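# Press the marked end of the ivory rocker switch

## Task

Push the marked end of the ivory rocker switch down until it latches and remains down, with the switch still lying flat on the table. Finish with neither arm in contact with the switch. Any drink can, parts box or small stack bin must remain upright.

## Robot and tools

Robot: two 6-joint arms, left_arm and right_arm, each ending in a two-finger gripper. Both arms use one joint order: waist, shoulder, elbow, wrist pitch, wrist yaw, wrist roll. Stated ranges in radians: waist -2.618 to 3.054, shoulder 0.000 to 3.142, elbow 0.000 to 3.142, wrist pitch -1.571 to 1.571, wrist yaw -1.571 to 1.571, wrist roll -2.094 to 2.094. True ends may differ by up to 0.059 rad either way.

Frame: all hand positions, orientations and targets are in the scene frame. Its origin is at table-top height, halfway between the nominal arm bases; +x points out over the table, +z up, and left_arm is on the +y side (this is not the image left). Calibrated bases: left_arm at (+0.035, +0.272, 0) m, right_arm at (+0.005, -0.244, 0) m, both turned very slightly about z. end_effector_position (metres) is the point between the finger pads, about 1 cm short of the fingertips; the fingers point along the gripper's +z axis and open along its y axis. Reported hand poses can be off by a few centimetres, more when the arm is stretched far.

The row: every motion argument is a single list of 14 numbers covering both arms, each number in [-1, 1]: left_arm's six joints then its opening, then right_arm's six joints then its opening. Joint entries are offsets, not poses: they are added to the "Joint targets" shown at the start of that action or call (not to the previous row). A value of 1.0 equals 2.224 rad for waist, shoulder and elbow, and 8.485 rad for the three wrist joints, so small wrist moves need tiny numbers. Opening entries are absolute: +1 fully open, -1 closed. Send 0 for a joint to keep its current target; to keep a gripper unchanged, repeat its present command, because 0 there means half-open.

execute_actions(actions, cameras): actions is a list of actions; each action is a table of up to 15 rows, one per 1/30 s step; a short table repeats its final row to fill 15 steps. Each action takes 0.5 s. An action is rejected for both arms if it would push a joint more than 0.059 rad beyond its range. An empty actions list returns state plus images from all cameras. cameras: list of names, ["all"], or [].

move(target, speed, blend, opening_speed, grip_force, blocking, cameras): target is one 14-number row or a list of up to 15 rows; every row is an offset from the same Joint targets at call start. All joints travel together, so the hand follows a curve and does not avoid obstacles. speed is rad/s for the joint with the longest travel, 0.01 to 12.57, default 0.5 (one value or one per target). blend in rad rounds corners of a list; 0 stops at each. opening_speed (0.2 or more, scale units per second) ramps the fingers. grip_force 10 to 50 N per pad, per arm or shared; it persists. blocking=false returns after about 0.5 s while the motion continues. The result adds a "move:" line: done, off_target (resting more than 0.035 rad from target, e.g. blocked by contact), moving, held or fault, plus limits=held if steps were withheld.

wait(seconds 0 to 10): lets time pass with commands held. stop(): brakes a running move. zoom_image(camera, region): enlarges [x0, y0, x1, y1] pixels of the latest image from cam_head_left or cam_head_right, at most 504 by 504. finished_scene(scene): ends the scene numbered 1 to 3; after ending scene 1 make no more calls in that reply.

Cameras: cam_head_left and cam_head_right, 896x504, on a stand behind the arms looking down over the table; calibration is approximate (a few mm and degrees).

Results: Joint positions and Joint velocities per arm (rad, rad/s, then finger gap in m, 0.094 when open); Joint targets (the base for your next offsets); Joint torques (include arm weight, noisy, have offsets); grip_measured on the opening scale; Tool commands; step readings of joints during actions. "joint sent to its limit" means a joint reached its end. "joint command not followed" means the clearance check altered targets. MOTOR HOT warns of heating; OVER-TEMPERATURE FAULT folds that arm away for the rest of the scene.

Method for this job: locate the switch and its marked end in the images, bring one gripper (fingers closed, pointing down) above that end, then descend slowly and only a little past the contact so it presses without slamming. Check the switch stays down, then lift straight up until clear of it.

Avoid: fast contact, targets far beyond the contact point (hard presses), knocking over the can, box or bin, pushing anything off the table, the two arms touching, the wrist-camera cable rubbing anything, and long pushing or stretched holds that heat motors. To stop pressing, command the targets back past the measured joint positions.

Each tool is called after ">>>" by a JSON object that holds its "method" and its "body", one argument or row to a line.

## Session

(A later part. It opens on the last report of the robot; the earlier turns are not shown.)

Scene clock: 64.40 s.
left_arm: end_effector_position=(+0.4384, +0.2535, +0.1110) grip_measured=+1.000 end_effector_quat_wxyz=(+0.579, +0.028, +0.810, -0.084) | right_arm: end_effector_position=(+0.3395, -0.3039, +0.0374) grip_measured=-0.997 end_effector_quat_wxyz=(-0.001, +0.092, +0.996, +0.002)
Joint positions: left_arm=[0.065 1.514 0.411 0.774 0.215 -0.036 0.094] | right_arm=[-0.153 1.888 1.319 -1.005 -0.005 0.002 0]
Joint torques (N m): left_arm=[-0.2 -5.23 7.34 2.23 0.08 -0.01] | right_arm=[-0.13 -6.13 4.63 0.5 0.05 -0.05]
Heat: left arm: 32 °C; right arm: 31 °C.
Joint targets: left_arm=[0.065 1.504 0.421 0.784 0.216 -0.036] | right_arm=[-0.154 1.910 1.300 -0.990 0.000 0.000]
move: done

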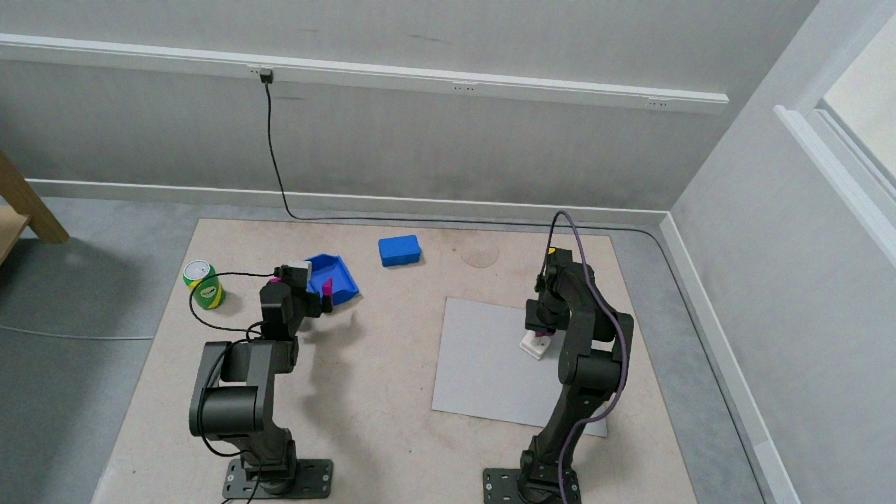

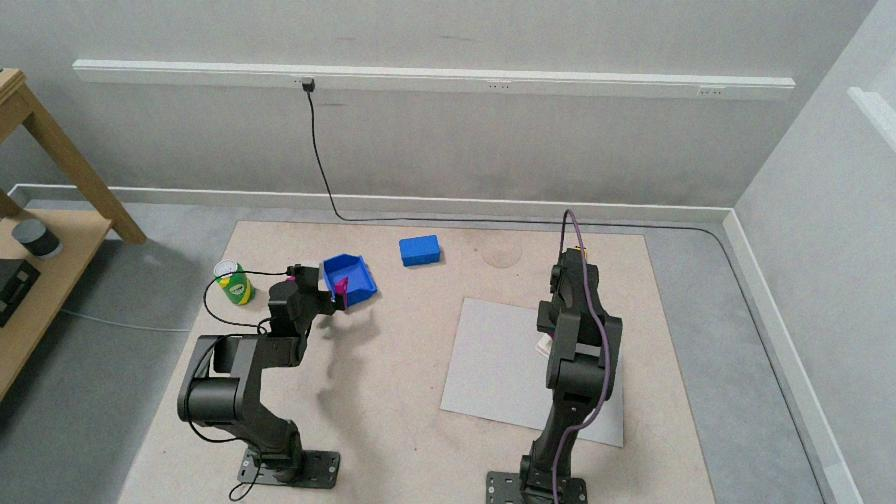

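>>> {"method": "move", "body": {
  "target": [0,0,0,0,0,0,1,0,0.0018,-0.0043,0.0016,0,0,-1],
  "speed": 0.05
}}

>>> {"method": "move", "body": {
  "target": [0,0,0,0,0,0,1,0,0.0018,-0.0043,0.0014,0,0,-1],
  "speed": 0.05
}}

>>> {"method": "move", "body": {
  "target": [0,0,0,0,0,0,1,0,0.0018,-0.0043,0.0012,0,0,-1],
  "speed": 0.05,
  "cameras": ["cam_head_left","cam_head_right"]
}}

>>> {"method": "zoom_image", "body": {
  "camera": "cam_head_left",
  "region": [510, 318, 560, 368]
}}

Scene clock: 66.60 s.
left_arm: end_effector_position=(+0.4384, +0.2535, +0.1110) grip_measured=+1.000 end_effector_quat_wxyz=(+0.579, +0.028, +0.810, -0.084) | right_arm: end_effector_position=(+0.3412, -0.3042, +0.0363) grip_measured=-0.997 end_effector_quat_wxyz=(+0.003, +0.092, +0.996, +0.002)
Joint positions: left_arm=[0.065 1.514 0.411 0.774 0.215 -0.036 0.094] | right_arm=[-0.153 1.888 1.315 -0.992 -0.005 0.002 0]
Joint torques (N m): left_arm=[-0.05 -5.26 7.25 2.21 0.09 -0.03] | right_arm=[-0.13 -5.89 4.29 0.59 0.05 -0.05]
Heat: left arm: 32 °C; right arm: 31 °C.
Joint targets: left_arm=[0.065 1.504 0.421 0.784 0.216 -0.036] | right_arm=[-0.154 1.914 1.290 -0.976 0.000 0.000]
move: done

Scene clock: 67.30 s.
left_arm: end_effector_position=(+0.4384, +0.2535, +0.1110) grip_measured=+1.000 end_effector_quat_wxyz=(+0.579, +0.028, +0.810, -0.084) | right_arm: end_effector_position=(+0.3412, -0.3042, +0.0361) grip_measured=-0.997 end_effector_quat_wxyz=(+0.003, +0.092, +0.996, +0.002)
Joint positions: left_arm=[0.065 1.514 0.411 0.774 0.215 -0.036 0.094] | right_arm=[-0.153 1.888 1.313 -0.99 -0.005 0.002 0]
Joint torques (N m): left_arm=[-0.05 -5.26 7.34 2.26 0.08 -0.02] | right_arm=[-0.13 -5.56 3.55 0.66 0.06 -0.05]
Heat: left arm: 32 °C; right arm: 31 °C.
Joint targets: left_arm=[0.065 1.504 0.421 0.784 0.216 -0.036] | right_arm=[-0.154 1.918 1.280 -0.964 0.000 0.000]
move: done

Scene clock: 68.00 s.
left_arm: end_effector_position=(+0.4384, +0.2535, +0.1110) grip_measured=+1.000 end_effector_quat_wxyz=(+0.579, +0.028, +0.810, -0.084) | right_arm: end_effector_position=(+0.3411, -0.3042, +0.0357) grip_measured=-0.997 end_effector_quat_wxyz=(+0.003, +0.092, +0.996, +0.002)
Joint positions: left_arm=[0.065 1.514 0.411 0.774 0.215 -0.036 0.094] | right_arm=[-0.153 1.888 1.312 -0.989 -0.005 0.002 0]
Joint torques (N m): left_arm=[-0.03 -5.31 7.3 2.23 0.08 -0.05] | right_arm=[-0.13 -5.31 2.91 0.76 0 -0.05]
Heat: left arm: 32 °C; right arm: 31 °C.
Joint targets: left_arm=[0.065 1.504 0.421 0.784 0.216 -0.036] | right_arm=[-0.154 1.922 1.271 -0.954 0.000 0.000]
move: off_target (right_arm); right_arm: the elbow is farthest, 0.041 rad from its target

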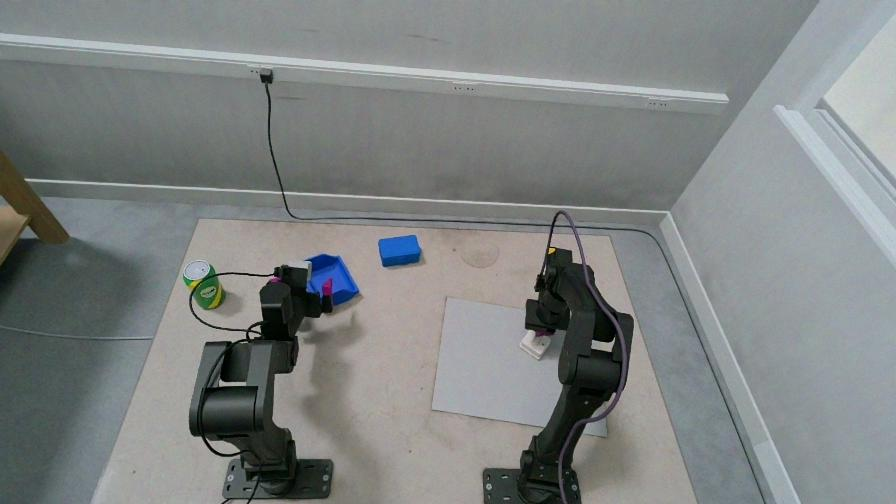

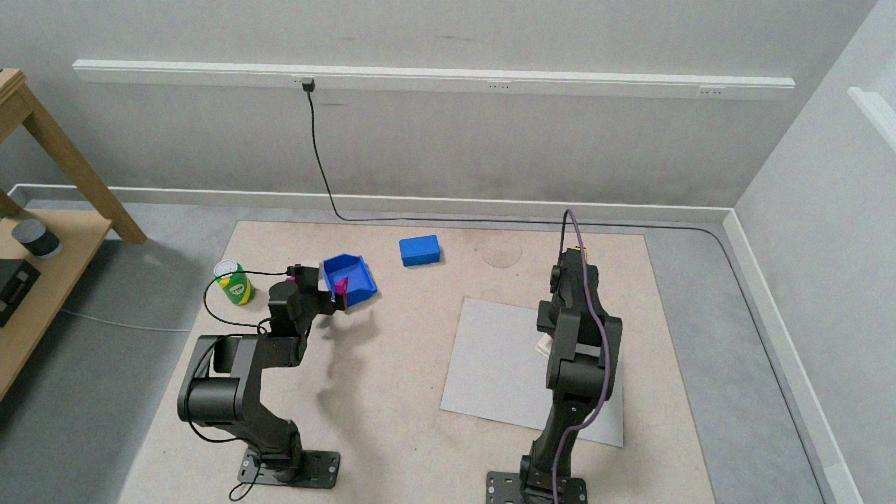

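Scaled by 10.080 from the camera's 896x504 image, which has a finer 1280x720 frame.

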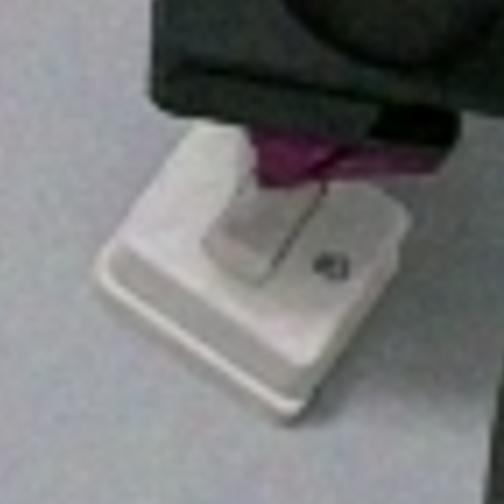

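>>> {"method": "move", "body": {
  "target": [0,0,0,0,0,0,1,0,0.0018,-0.0043,0.0,0,0,-1],
  "speed": 0.05
}}

>>> {"method": "move", "body": {
  "target": [0,0,0,0,0,0,1,0,0.0018,-0.0043,0.0,0,0,-1],
  "speed": 0.05,
  "cameras": ["cam_head_left","cam_head_right"]
}}

>>> {"method": "zoom_image", "body": {
  "camera": "cam_head_left",
  "region": [510, 318, 560, 368]
}}

Scene clock: 71.73 s.
left_arm: end_effector_position=(+0.4384, +0.2535, +0.1110) grip_measured=+1.000 end_effector_quat_wxyz=(+0.579, +0.028, +0.810, -0.084) | right_arm: end_effector_position=(+0.3409, -0.3042, +0.0354) grip_measured=-0.997 end_effector_quat_wxyz=(+0.003, +0.092, +0.996, +0.002)
Joint positions: left_arm=[0.065 1.514 0.411 0.774 0.215 -0.036 0.094] | right_arm=[-0.153 1.888 1.311 -0.988 -0.005 0.002 0]
Joint torques (N m): left_arm=[0.03 -5.39 7.31 2.21 0.08 -0.04] | right_arm=[-0.13 -5.03 2.19 0.71 0.08 -0.04]
Heat: left arm: 33 °C; right arm: 31 °C.
Joint targets: left_arm=[0.065 1.504 0.421 0.784 0.216 -0.036] | right_arm=[-0.154 1.926 1.261 -0.954 0.000 0.000]
move: off_target (right_arm); right_arm: the elbow is farthest, 0.049 rad from its target

Scene clock: 72.43 s.
left_arm: end_effector_position=(+0.4384, +0.2535, +0.1110) grip_measured=+1.000 end_effector_quat_wxyz=(+0.579, +0.028, +0.810, -0.084) | right_arm: end_effector_position=(+0.3406, -0.3041, +0.0349) grip_measured=-0.997 end_effector_quat_wxyz=(+0.003, +0.092, +0.996, +0.002)
Joint positions: left_arm=[0.065 1.514 0.411 0.774 0.215 -0.036 0.094] | right_arm=[-0.153 1.888 1.308 -0.986 -0.005 0.002 0]
Joint torques (N m): left_arm=[-0.01 -5.3 7.36 2.24 0.09 -0.02] | right_arm=[-0.12 -4.74 1.65 0.7 0.11 -0.05]
Heat: left arm: 33 °C; right arm: 31 °C.
Joint targets: left_arm=[0.065 1.504 0.421 0.784 0.216 -0.036] | right_arm=[-0.154 1.930 1.252 -0.954 0.000 0.000]
move: off_target (right_arm); right_arm: the elbow is farthest, 0.057 rad from its target

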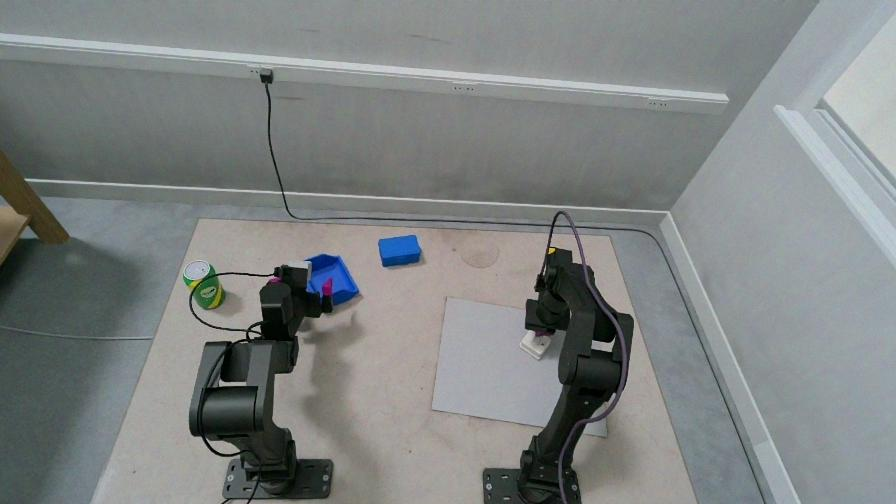

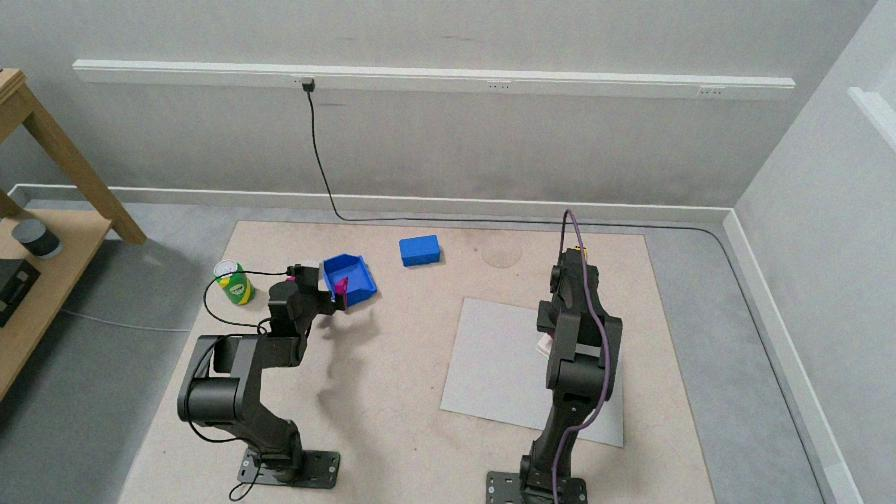

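Scaled by 10.080 from the camera's 896x504 image, which has a finer 1280x720 frame.

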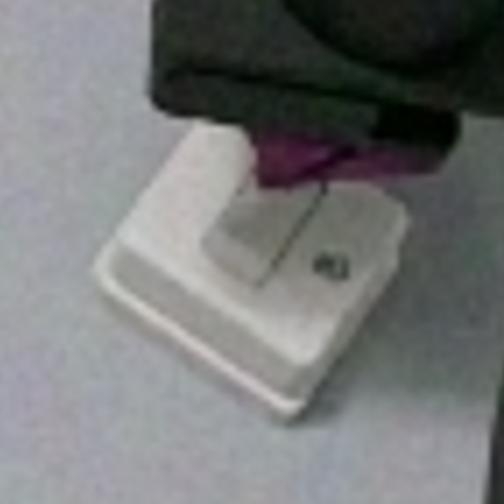

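>>> {"method": "zoom_image", "body": {
  "camera": "cam_head_left",
  "region": [525, 328, 550, 353]
}}

>>> {"method": "zoom_image", "body": {
  "camera": "cam_head_right",
  "region": [535, 330, 560, 355]
}}

Scaled by 20.160 from the camera's 896x504 image, which has a finer 1280x720 frame.

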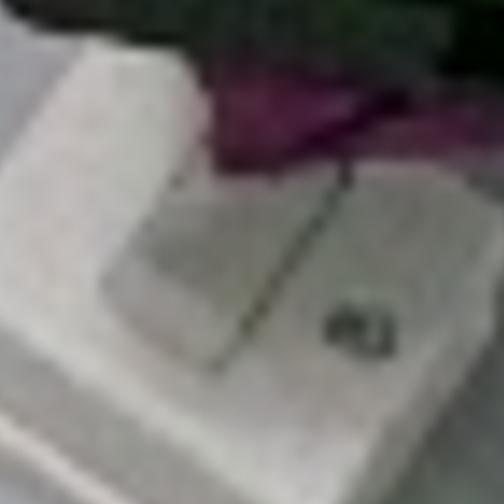

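Scaled by 20.160 from the camera's 896x504 image, which has a finer 1280x720 frame.

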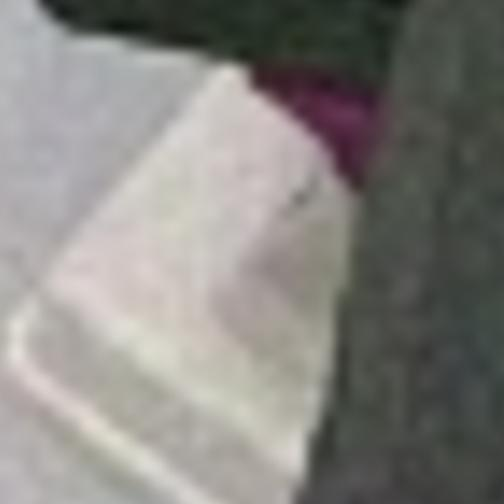

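>>> {"method": "move", "body": {
  "target": [0,0,0,0,0,0,1,0,0.0018,-0.0043,0.0,0,0,-1],
  "speed": 0.05,
  "cameras": ["cam_head_left","cam_head_right"]
}}

>>> {"method": "zoom_image", "body": {
  "camera": "cam_head_left",
  "region": [525, 328, 550, 353]
}}

Scene clock: 76.40 s.
left_arm: end_effector_position=(+0.4384, +0.2535, +0.1110) grip_measured=+1.000 end_effector_quat_wxyz=(+0.579, +0.028, +0.810, -0.084) | right_arm: end_effector_position=(+0.3405, -0.3041, +0.0347) grip_measured=-0.997 end_effector_quat_wxyz=(+0.004, +0.092, +0.996, +0.002)
Joint positions: left_arm=[0.065 1.514 0.411 0.774 0.215 -0.036 0.094] | right_arm=[-0.153 1.886 1.305 -0.982 -0.005 0.002 0]
Joint torques (N m): left_arm=[-0.05 -5.35 7.31 2.25 0.09 -0.02] | right_arm=[-0.12 -4.29 1.21 0.68 0.07 -0.06]
Heat: left arm: 33 °C; right arm: 31 °C.
Joint targets: left_arm=[0.065 1.504 0.421 0.784 0.216 -0.036] | right_arm=[-0.154 1.934 1.242 -0.954 0.000 0.000]
move: off_target (right_arm); right_arm: the elbow is farthest, 0.062 rad from its target

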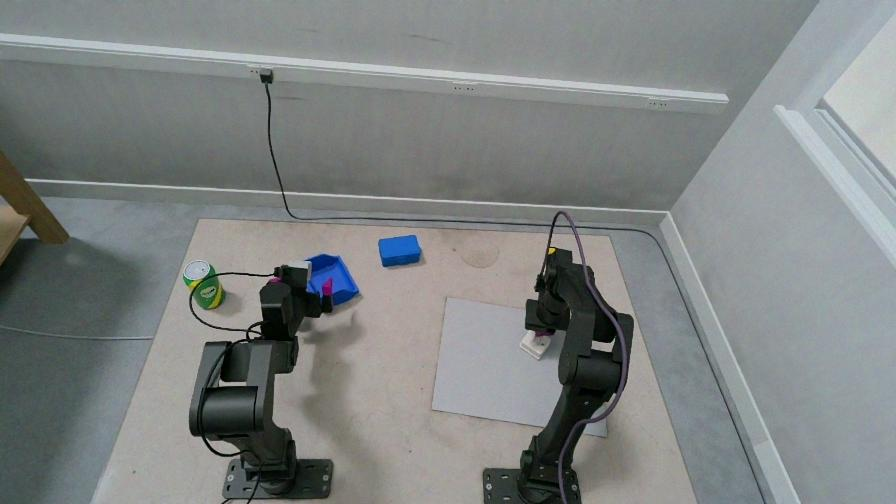

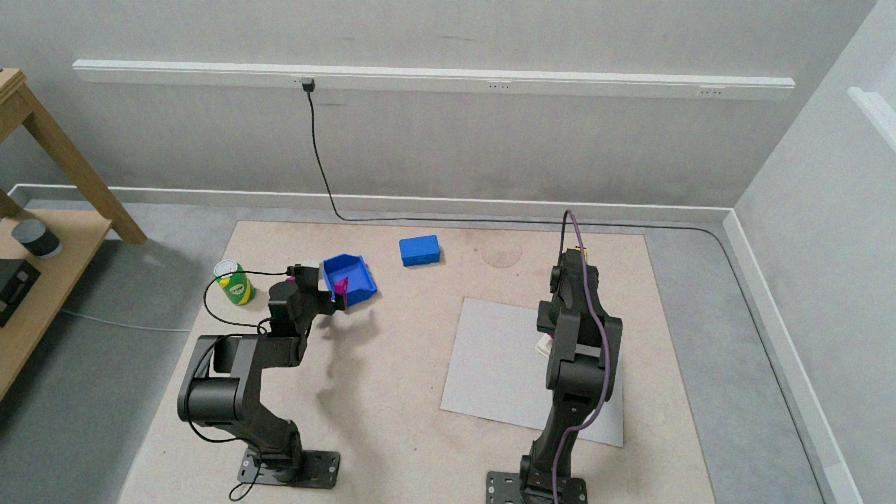

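Scaled by 20.160 from the camera's 896x504 image, which has a finer 1280x720 frame.

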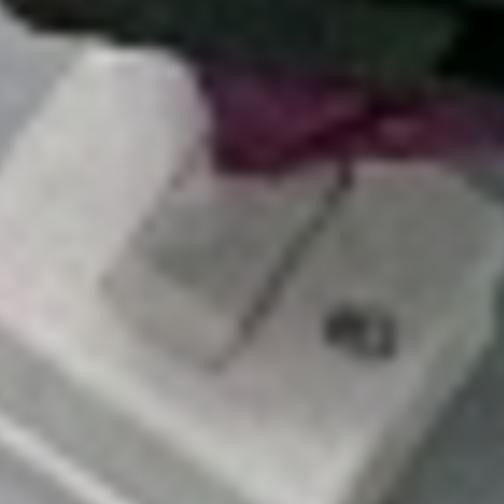

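>>> {"method": "move", "body": {
  "target": [
    [0,0,0,0,0,0,1,0,-0.0423,0.0563,-0.01105,0,0,-1],
    [0,0,0,0,0,0,1,0,-0.0166,0.0196,-0.00387,0,0,-1]
  ],
  "speed": [0.15,0.08],
  "cameras": ["cam_head_left","cam_head_right"]
}}

>>> {"method": "zoom_image", "body": {
  "camera": "cam_head_left",
  "region": [525, 328, 550, 353]
}}

>>> {"method": "zoom_image", "body": {
  "camera": "cam_head_left",
  "region": [510, 318, 560, 368]
}}

Scene clock: 86.00 s.
left_arm: end_effector_position=(+0.4384, +0.2535, +0.1110) grip_measured=+1.000 end_effector_quat_wxyz=(+0.579, +0.028, +0.810, -0.084) | right_arm: end_effector_position=(+0.3366, -0.3034, +0.0374) grip_measured=-0.997 end_effector_quat_wxyz=(-0.001, +0.092, +0.996, +0.002)
Joint positions: left_arm=[0.065 1.514 0.411 0.774 0.215 -0.036 0.094] | right_arm=[-0.153 1.878 1.305 -1.002 -0.005 0.002 0]
Joint torques (N m): left_arm=[-0.05 -5.3 7.28 2.23 0.05 -0.04] | right_arm=[-0.12 -6.24 4.62 0.5 0.05 -0.05]
Heat: left arm: 33 °C; right arm: 31 °C.
Joint targets: left_arm=[0.065 1.504 0.421 0.784 0.216 -0.036] | right_arm=[-0.154 1.897 1.286 -0.987 0.000 0.000]
move: done

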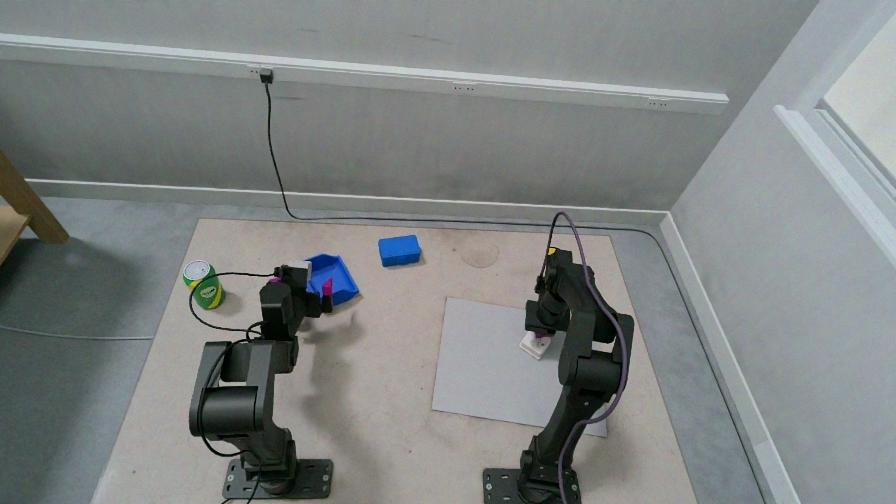

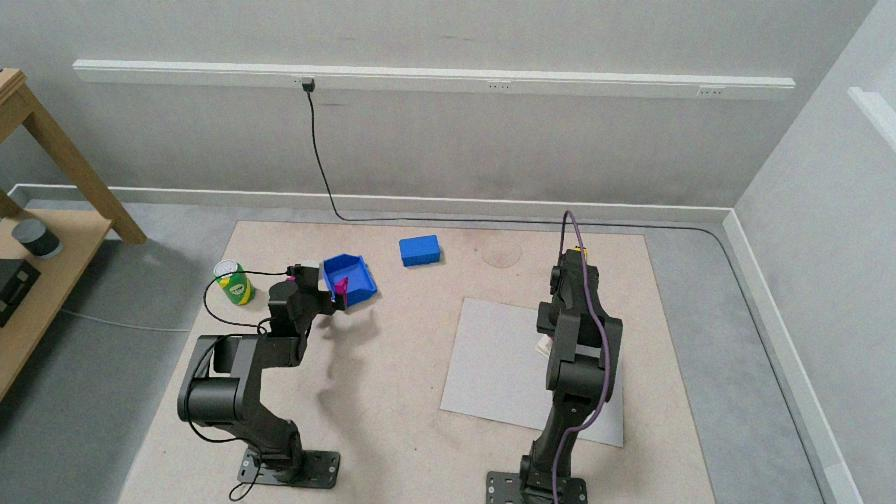

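Scaled by 20.160 from the camera's 896x504 image, which has a finer 1280x720 frame.

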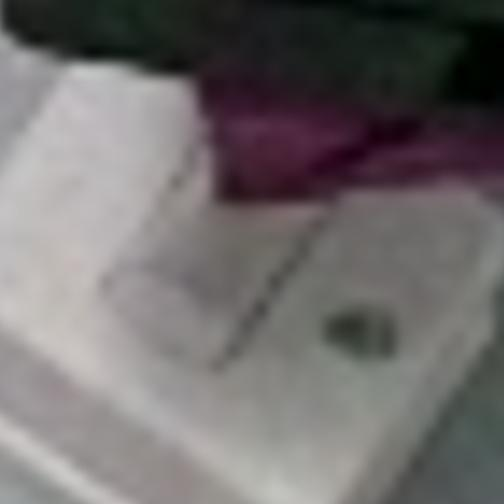

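Scaled by 10.080 from the camera's 896x504 image, which has a finer 1280x720 frame.

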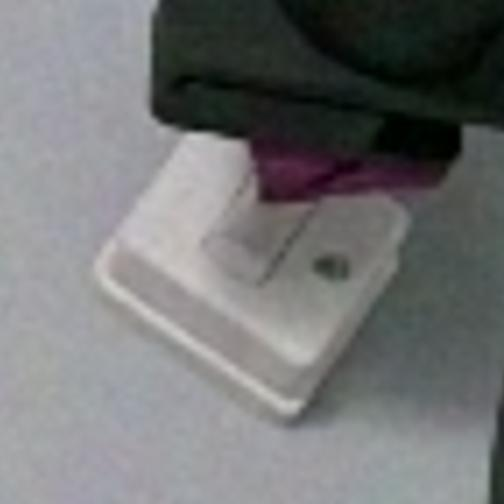

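>>> {"method": "move", "body": {
  "target": [0,0,0,0,0,0,1,0,0.0018,-0.0050,0.0005,0,0,-1],
  "speed": 0.05
}}

>>> {"method": "move", "body": {
  "target": [0,0,0,0,0,0,1,0,0.0018,-0.0045,0.0005,0,0,-1],
  "speed": 0.05,
  "cameras": ["cam_head_left","cam_head_right"]
}}

>>> {"method": "zoom_image", "body": {
  "camera": "cam_head_left",
  "region": [525, 328, 550, 353]
}}

Scene clock: 88.63 s.
left_arm: end_effector_position=(+0.4384, +0.2535, +0.1110) grip_measured=+1.000 end_effector_quat_wxyz=(+0.579, +0.028, +0.810, -0.084) | right_arm: end_effector_position=(+0.3365, -0.3034, +0.0364) grip_measured=-0.997 end_effector_quat_wxyz=(-0.001, +0.092, +0.996, +0.002)
Joint positions: left_arm=[0.065 1.514 0.411 0.774 0.215 -0.036 0.094] | right_arm=[-0.153 1.878 1.301 -0.996 -0.005 0.002 0]
Joint torques (N m): left_arm=[-0.03 -5.23 7.31 2.27 0.09 -0.02] | right_arm=[-0.13 -5.96 4.04 0.49 0.14 -0.06]
Heat: left arm: 33 °C; right arm: 31 °C.
Joint targets: left_arm=[0.065 1.504 0.421 0.784 0.216 -0.036] | right_arm=[-0.154 1.901 1.274 -0.982 0.000 0.000]
move: done

Scene clock: 89.33 s.
left_arm: end_effector_position=(+0.4384, +0.2535, +0.1110) grip_measured=+1.000 end_effector_quat_wxyz=(+0.579, +0.028, +0.810, -0.084) | right_arm: end_effector_position=(+0.3364, -0.3034, +0.0362) grip_measured=-0.997 end_effector_quat_wxyz=(-0.001, +0.092, +0.996, +0.002)
Joint positions: left_arm=[0.065 1.514 0.411 0.774 0.215 -0.036 0.094] | right_arm=[-0.153 1.878 1.3 -0.995 -0.005 0.002 0]
Joint torques (N m): left_arm=[-0.08 -5.38 7.31 2.22 0.09 -0.01] | right_arm=[-0.13 -5.68 3.32 0.52 0.05 -0.03]
Heat: left arm: 34 °C; right arm: 31 °C.
Joint targets: left_arm=[0.065 1.504 0.421 0.784 0.216 -0.036] | right_arm=[-0.154 1.905 1.265 -0.978 0.000 0.000]
move: off_target (right_arm); right_arm: the elbow is farthest, 0.036 rad from its target

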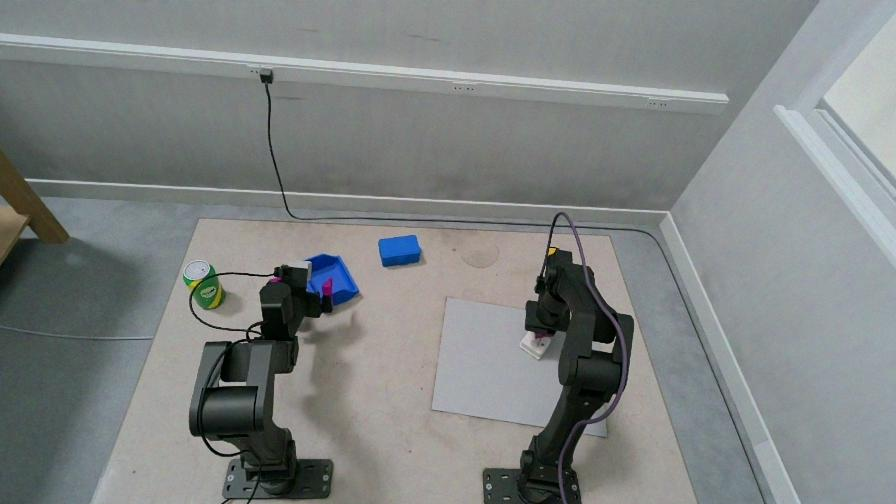

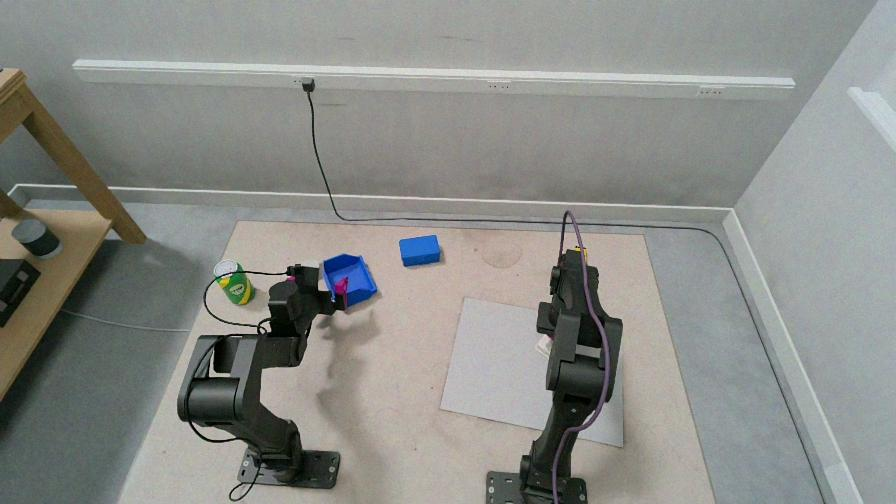

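Scaled by 20.160 from the camera's 896x504 image, which has a finer 1280x720 frame.

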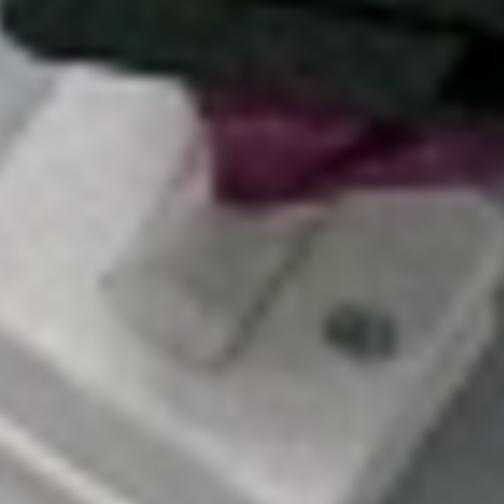

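>>> {"method": "move", "body": {
  "target": [0,0,0,0,0,0,1,0,0.0018,-0.0045,0.0007,0,0,-1],
  "speed": 0.05
}}

>>> {"method": "move", "body": {
  "target": [0,0,0,0,0,0,1,0,0.0018,-0.0045,0.0007,0,0,-1],
  "speed": 0.05,
  "cameras": ["cam_head_left","cam_head_right"]
}}

>>> {"method": "zoom_image", "body": {
  "camera": "cam_head_left",
  "region": [525, 328, 550, 353]
}}

Scene clock: 91.13 s.
left_arm: end_effector_position=(+0.4384, +0.2535, +0.1110) grip_measured=+1.000 end_effector_quat_wxyz=(+0.579, +0.028, +0.810, -0.084) | right_arm: end_effector_position=(+0.3363, -0.3033, +0.0359) grip_measured=-0.997 end_effector_quat_wxyz=(-0.001, +0.092, +0.996, +0.002)
Joint positions: left_arm=[0.065 1.514 0.411 0.774 0.215 -0.036 0.094] | right_arm=[-0.153 1.878 1.299 -0.994 -0.005 0.002 0]
Joint torques (N m): left_arm=[-0.08 -5.38 7.19 2.23 0.06 -0.02] | right_arm=[-0.1 -5.39 2.59 0.57 0.08 -0.09]
Heat: left arm: 34 °C; right arm: 30 °C.
Joint targets: left_arm=[0.065 1.504 0.421 0.784 0.216 -0.036] | right_arm=[-0.154 1.909 1.255 -0.972 0.000 0.000]
move: off_target (right_arm); right_arm: the elbow is farthest, 0.044 rad from its target

Scene clock: 91.83 s.
left_arm: end_effector_position=(+0.4384, +0.2535, +0.1110) grip_measured=+1.000 end_effector_quat_wxyz=(+0.579, +0.028, +0.810, -0.084) | right_arm: end_effector_position=(+0.3361, -0.3033, +0.0353) grip_measured=-0.997 end_effector_quat_wxyz=(-0.001, +0.092, +0.996, +0.002)
Joint positions: left_arm=[0.065 1.514 0.411 0.774 0.215 -0.036 0.094] | right_arm=[-0.153 1.878 1.297 -0.992 -0.005 0.002 0]
Joint torques (N m): left_arm=[-0.13 -5.29 7.28 2.23 0.09 -0.02] | right_arm=[-0.01 -5.11 2 0.59 0.04 -0.04]
Heat: left arm: 34 °C; right arm: 30 °C.
Joint targets: left_arm=[0.065 1.504 0.421 0.784 0.216 -0.036] | right_arm=[-0.154 1.913 1.245 -0.966 0.000 0.000]
move: off_target (right_arm); right_arm: the elbow is farthest, 0.052 rad from its target

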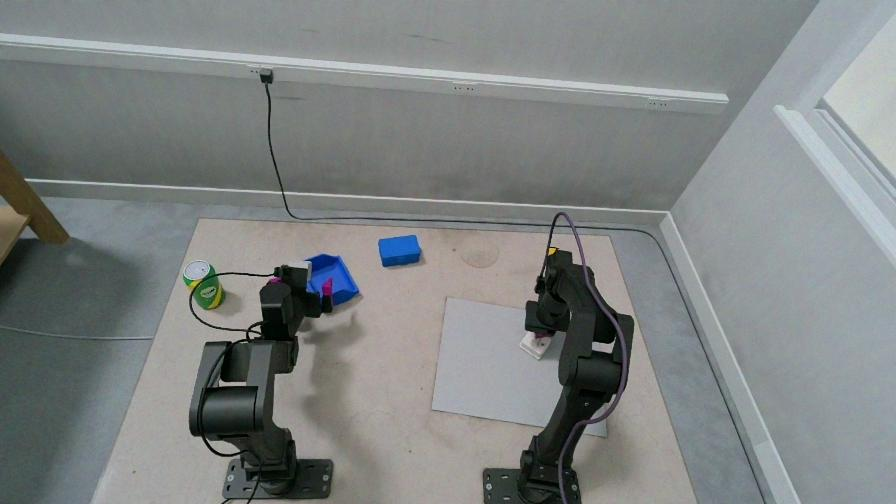

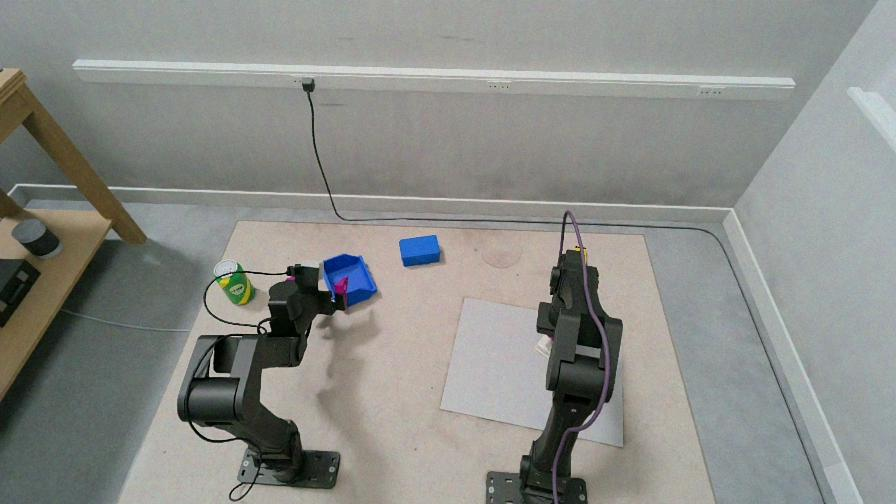

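Scaled by 20.160 from the camera's 896x504 image, which has a finer 1280x720 frame.

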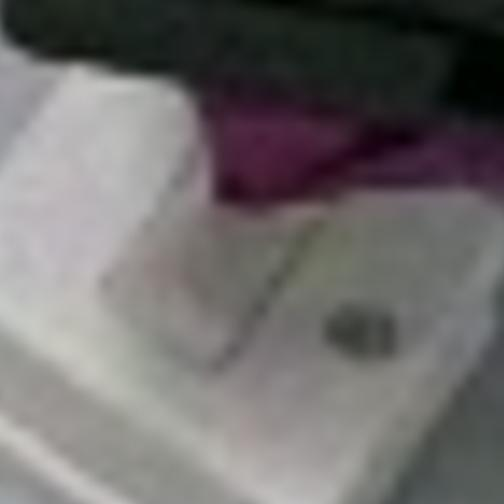

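>>> {"method": "move", "body": {
  "target": [0,0,0,0,0,0,1,0,0.0018,-0.0045,0.0007,0,0,-1],
  "speed": 0.05
}}

>>> {"method": "move", "body": {
  "target": [0,0,0,0,0,0,1,0,0.0018,-0.0045,0.0007,0,0,-1],
  "speed": 0.05,
  "cameras": ["cam_head_left","cam_head_right"]
}}

>>> {"method": "zoom_image", "body": {
  "camera": "cam_head_left",
  "region": [525, 328, 550, 353]
}}

Scene clock: 94.27 s.
left_arm: end_effector_position=(+0.4384, +0.2535, +0.1110) grip_measured=+1.000 end_effector_quat_wxyz=(+0.579, +0.028, +0.810, -0.084) | right_arm: end_effector_position=(+0.3360, -0.3033, +0.0351) grip_measured=-0.997 end_effector_quat_wxyz=(-0.001, +0.092, +0.996, +0.002)
Joint positions: left_arm=[0.065 1.514 0.411 0.774 0.215 -0.036 0.094] | right_arm=[-0.153 1.878 1.296 -0.991 -0.005 0.002 0]
Joint torques (N m): left_arm=[-0.1 -5.33 7.28 2.25 0.06 -0.04] | right_arm=[-0.13 -4.82 1.32 0.66 0.09 -0.06]
Heat: left arm: 34 °C; right arm: 30 °C.
Joint targets: left_arm=[0.065 1.504 0.421 0.784 0.216 -0.036] | right_arm=[-0.154 1.917 1.235 -0.961 0.000 0.000]
move: off_target (right_arm); right_arm: the elbow is farthest, 0.061 rad from its target

Scene clock: 94.97 s.
left_arm: end_effector_position=(+0.4384, +0.2535, +0.1110) grip_measured=+1.000 end_effector_quat_wxyz=(+0.579, +0.028, +0.810, -0.084) | right_arm: end_effector_position=(+0.3357, -0.3032, +0.0349) grip_measured=-0.997 end_effector_quat_wxyz=(+0.002, +0.092, +0.996, +0.002)
Joint positions: left_arm=[0.065 1.514 0.411 0.774 0.215 -0.036 0.094] | right_arm=[-0.153 1.873 1.288 -0.983 -0.005 0.002 0]
Joint torques (N m): left_arm=[-0.16 -5.26 7.34 2.21 0.08 -0.04] | right_arm=[-0.12 -4.14 1.13 0.64 0.03 -0.07]
Heat: left arm: 34 °C; right arm: 30 °C.
Joint targets: left_arm=[0.065 1.504 0.421 0.784 0.216 -0.036] | right_arm=[-0.154 1.921 1.224 -0.955 0.000 0.000]
move: off_target (right_arm); right_arm: the elbow is farthest, 0.063 rad from its target

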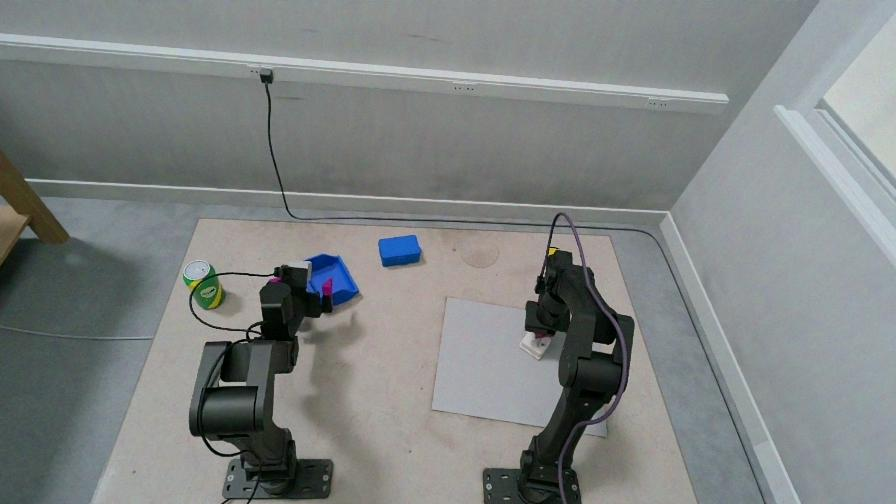

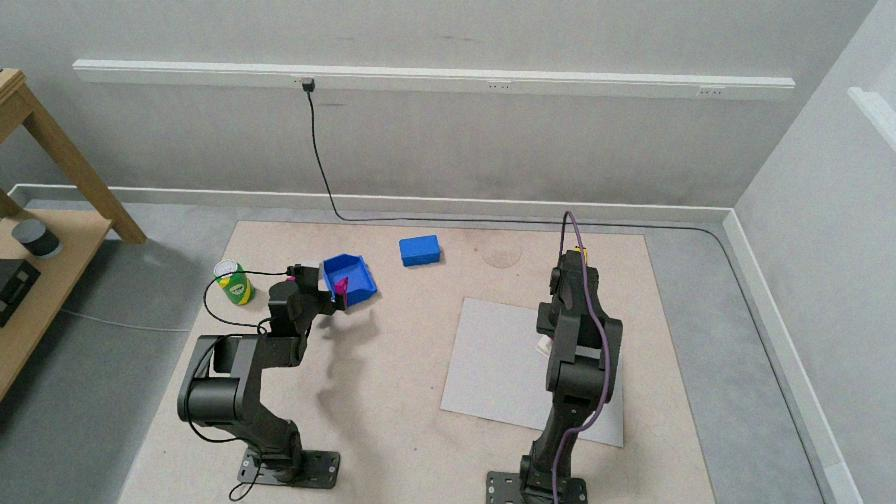

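Scaled by 20.160 from the camera's 896x504 image, which has a finer 1280x720 frame.

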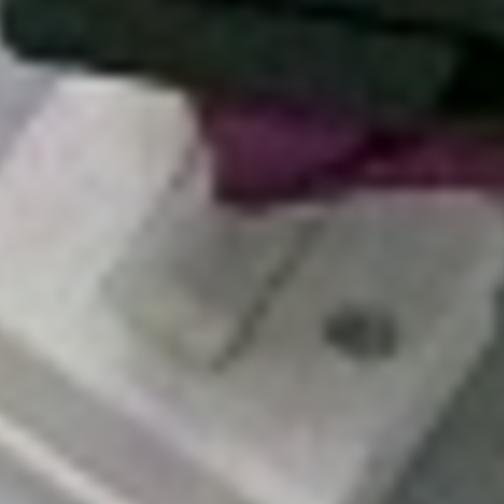

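>>> {"method": "move", "body": {
  "target": [
    [0,0,0,0,0,0,1,0,-0.045,0.07,-0.0115,0,0,-1],
    [0,0,0,0,0,0,1,-0.25,-0.1,0.1,-0.015,0,0,-1]
  ],
  "speed": [0.15,0.5],
  "blend": 0.02,
  "cameras": ["cam_head_left","cam_head_right"]
}}

>>> {"method": "zoom_image", "body": {
  "camera": "cam_head_left",
  "region": [525, 328, 550, 353]
}}

>>> {"method": "zoom_image", "body": {
  "camera": "cam_head_right",
  "region": [541, 332, 566, 357]
}}

Scene clock: 105.17 s.
left_arm: end_effector_position=(+0.4384, +0.2535, +0.1110) grip_measured=+1.000 end_effector_quat_wxyz=(+0.579, +0.028, +0.810, -0.084) | right_arm: end_effector_position=(+0.2693, -0.4853, +0.1120) grip_measured=-0.997 end_effector_quat_wxyz=(+0.084, +0.362, +0.928, -0.031)
Joint positions: left_arm=[0.065 1.514 0.411 0.774 0.215 -0.036 0.094] | right_arm=[-0.713 1.732 1.41 -1.07 -0.002 0.002 0]
Joint torques (N m): left_arm=[0.03 -5.31 7.34 2.25 0.07 -0.04] | right_arm=[0.38 -9.32 9.91 0.61 0.01 -0.05]
Heat: left arm: 34 °C; right arm: 31 °C.
Joint targets: left_arm=[0.065 1.504 0.421 0.784 0.216 -0.036] | right_arm=[-0.710 1.698 1.447 -1.082 0.000 0.000]
move: off_target (right_arm); right_arm: the elbow is farthest, 0.036 rad from its target

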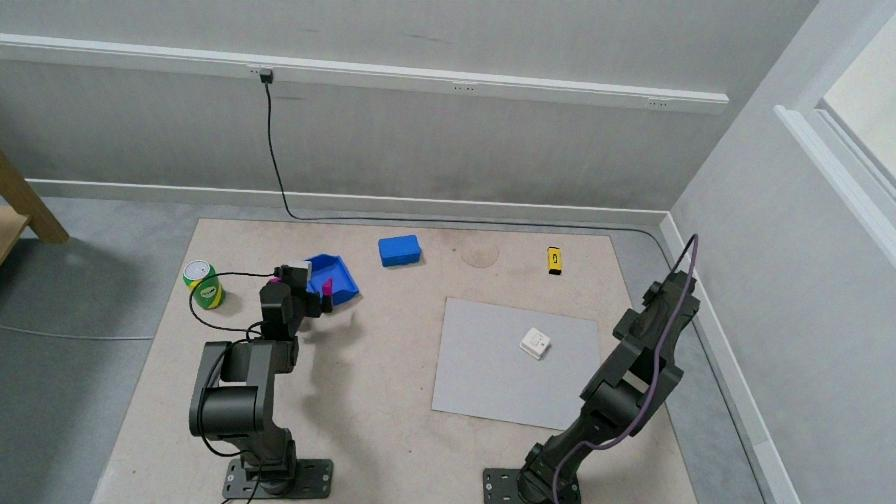

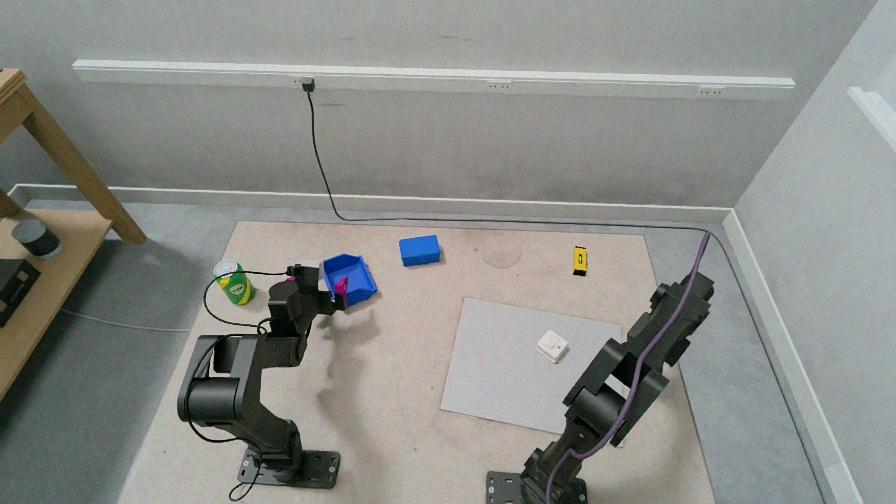

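Scaled by 20.160 from the camera's 896x504 image, which has a finer 1280x720 frame.

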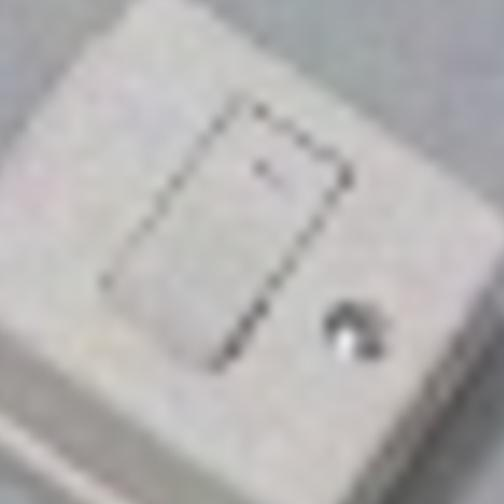

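Scaled by 20.160 from the camera's 896x504 image, which has a finer 1280x720 frame.

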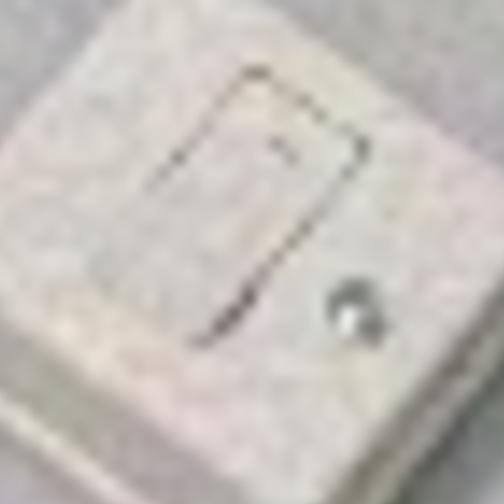

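>>> {"method": "finished_scene", "body": {
  "scene": 2
}}

The scene is finished: the task was done.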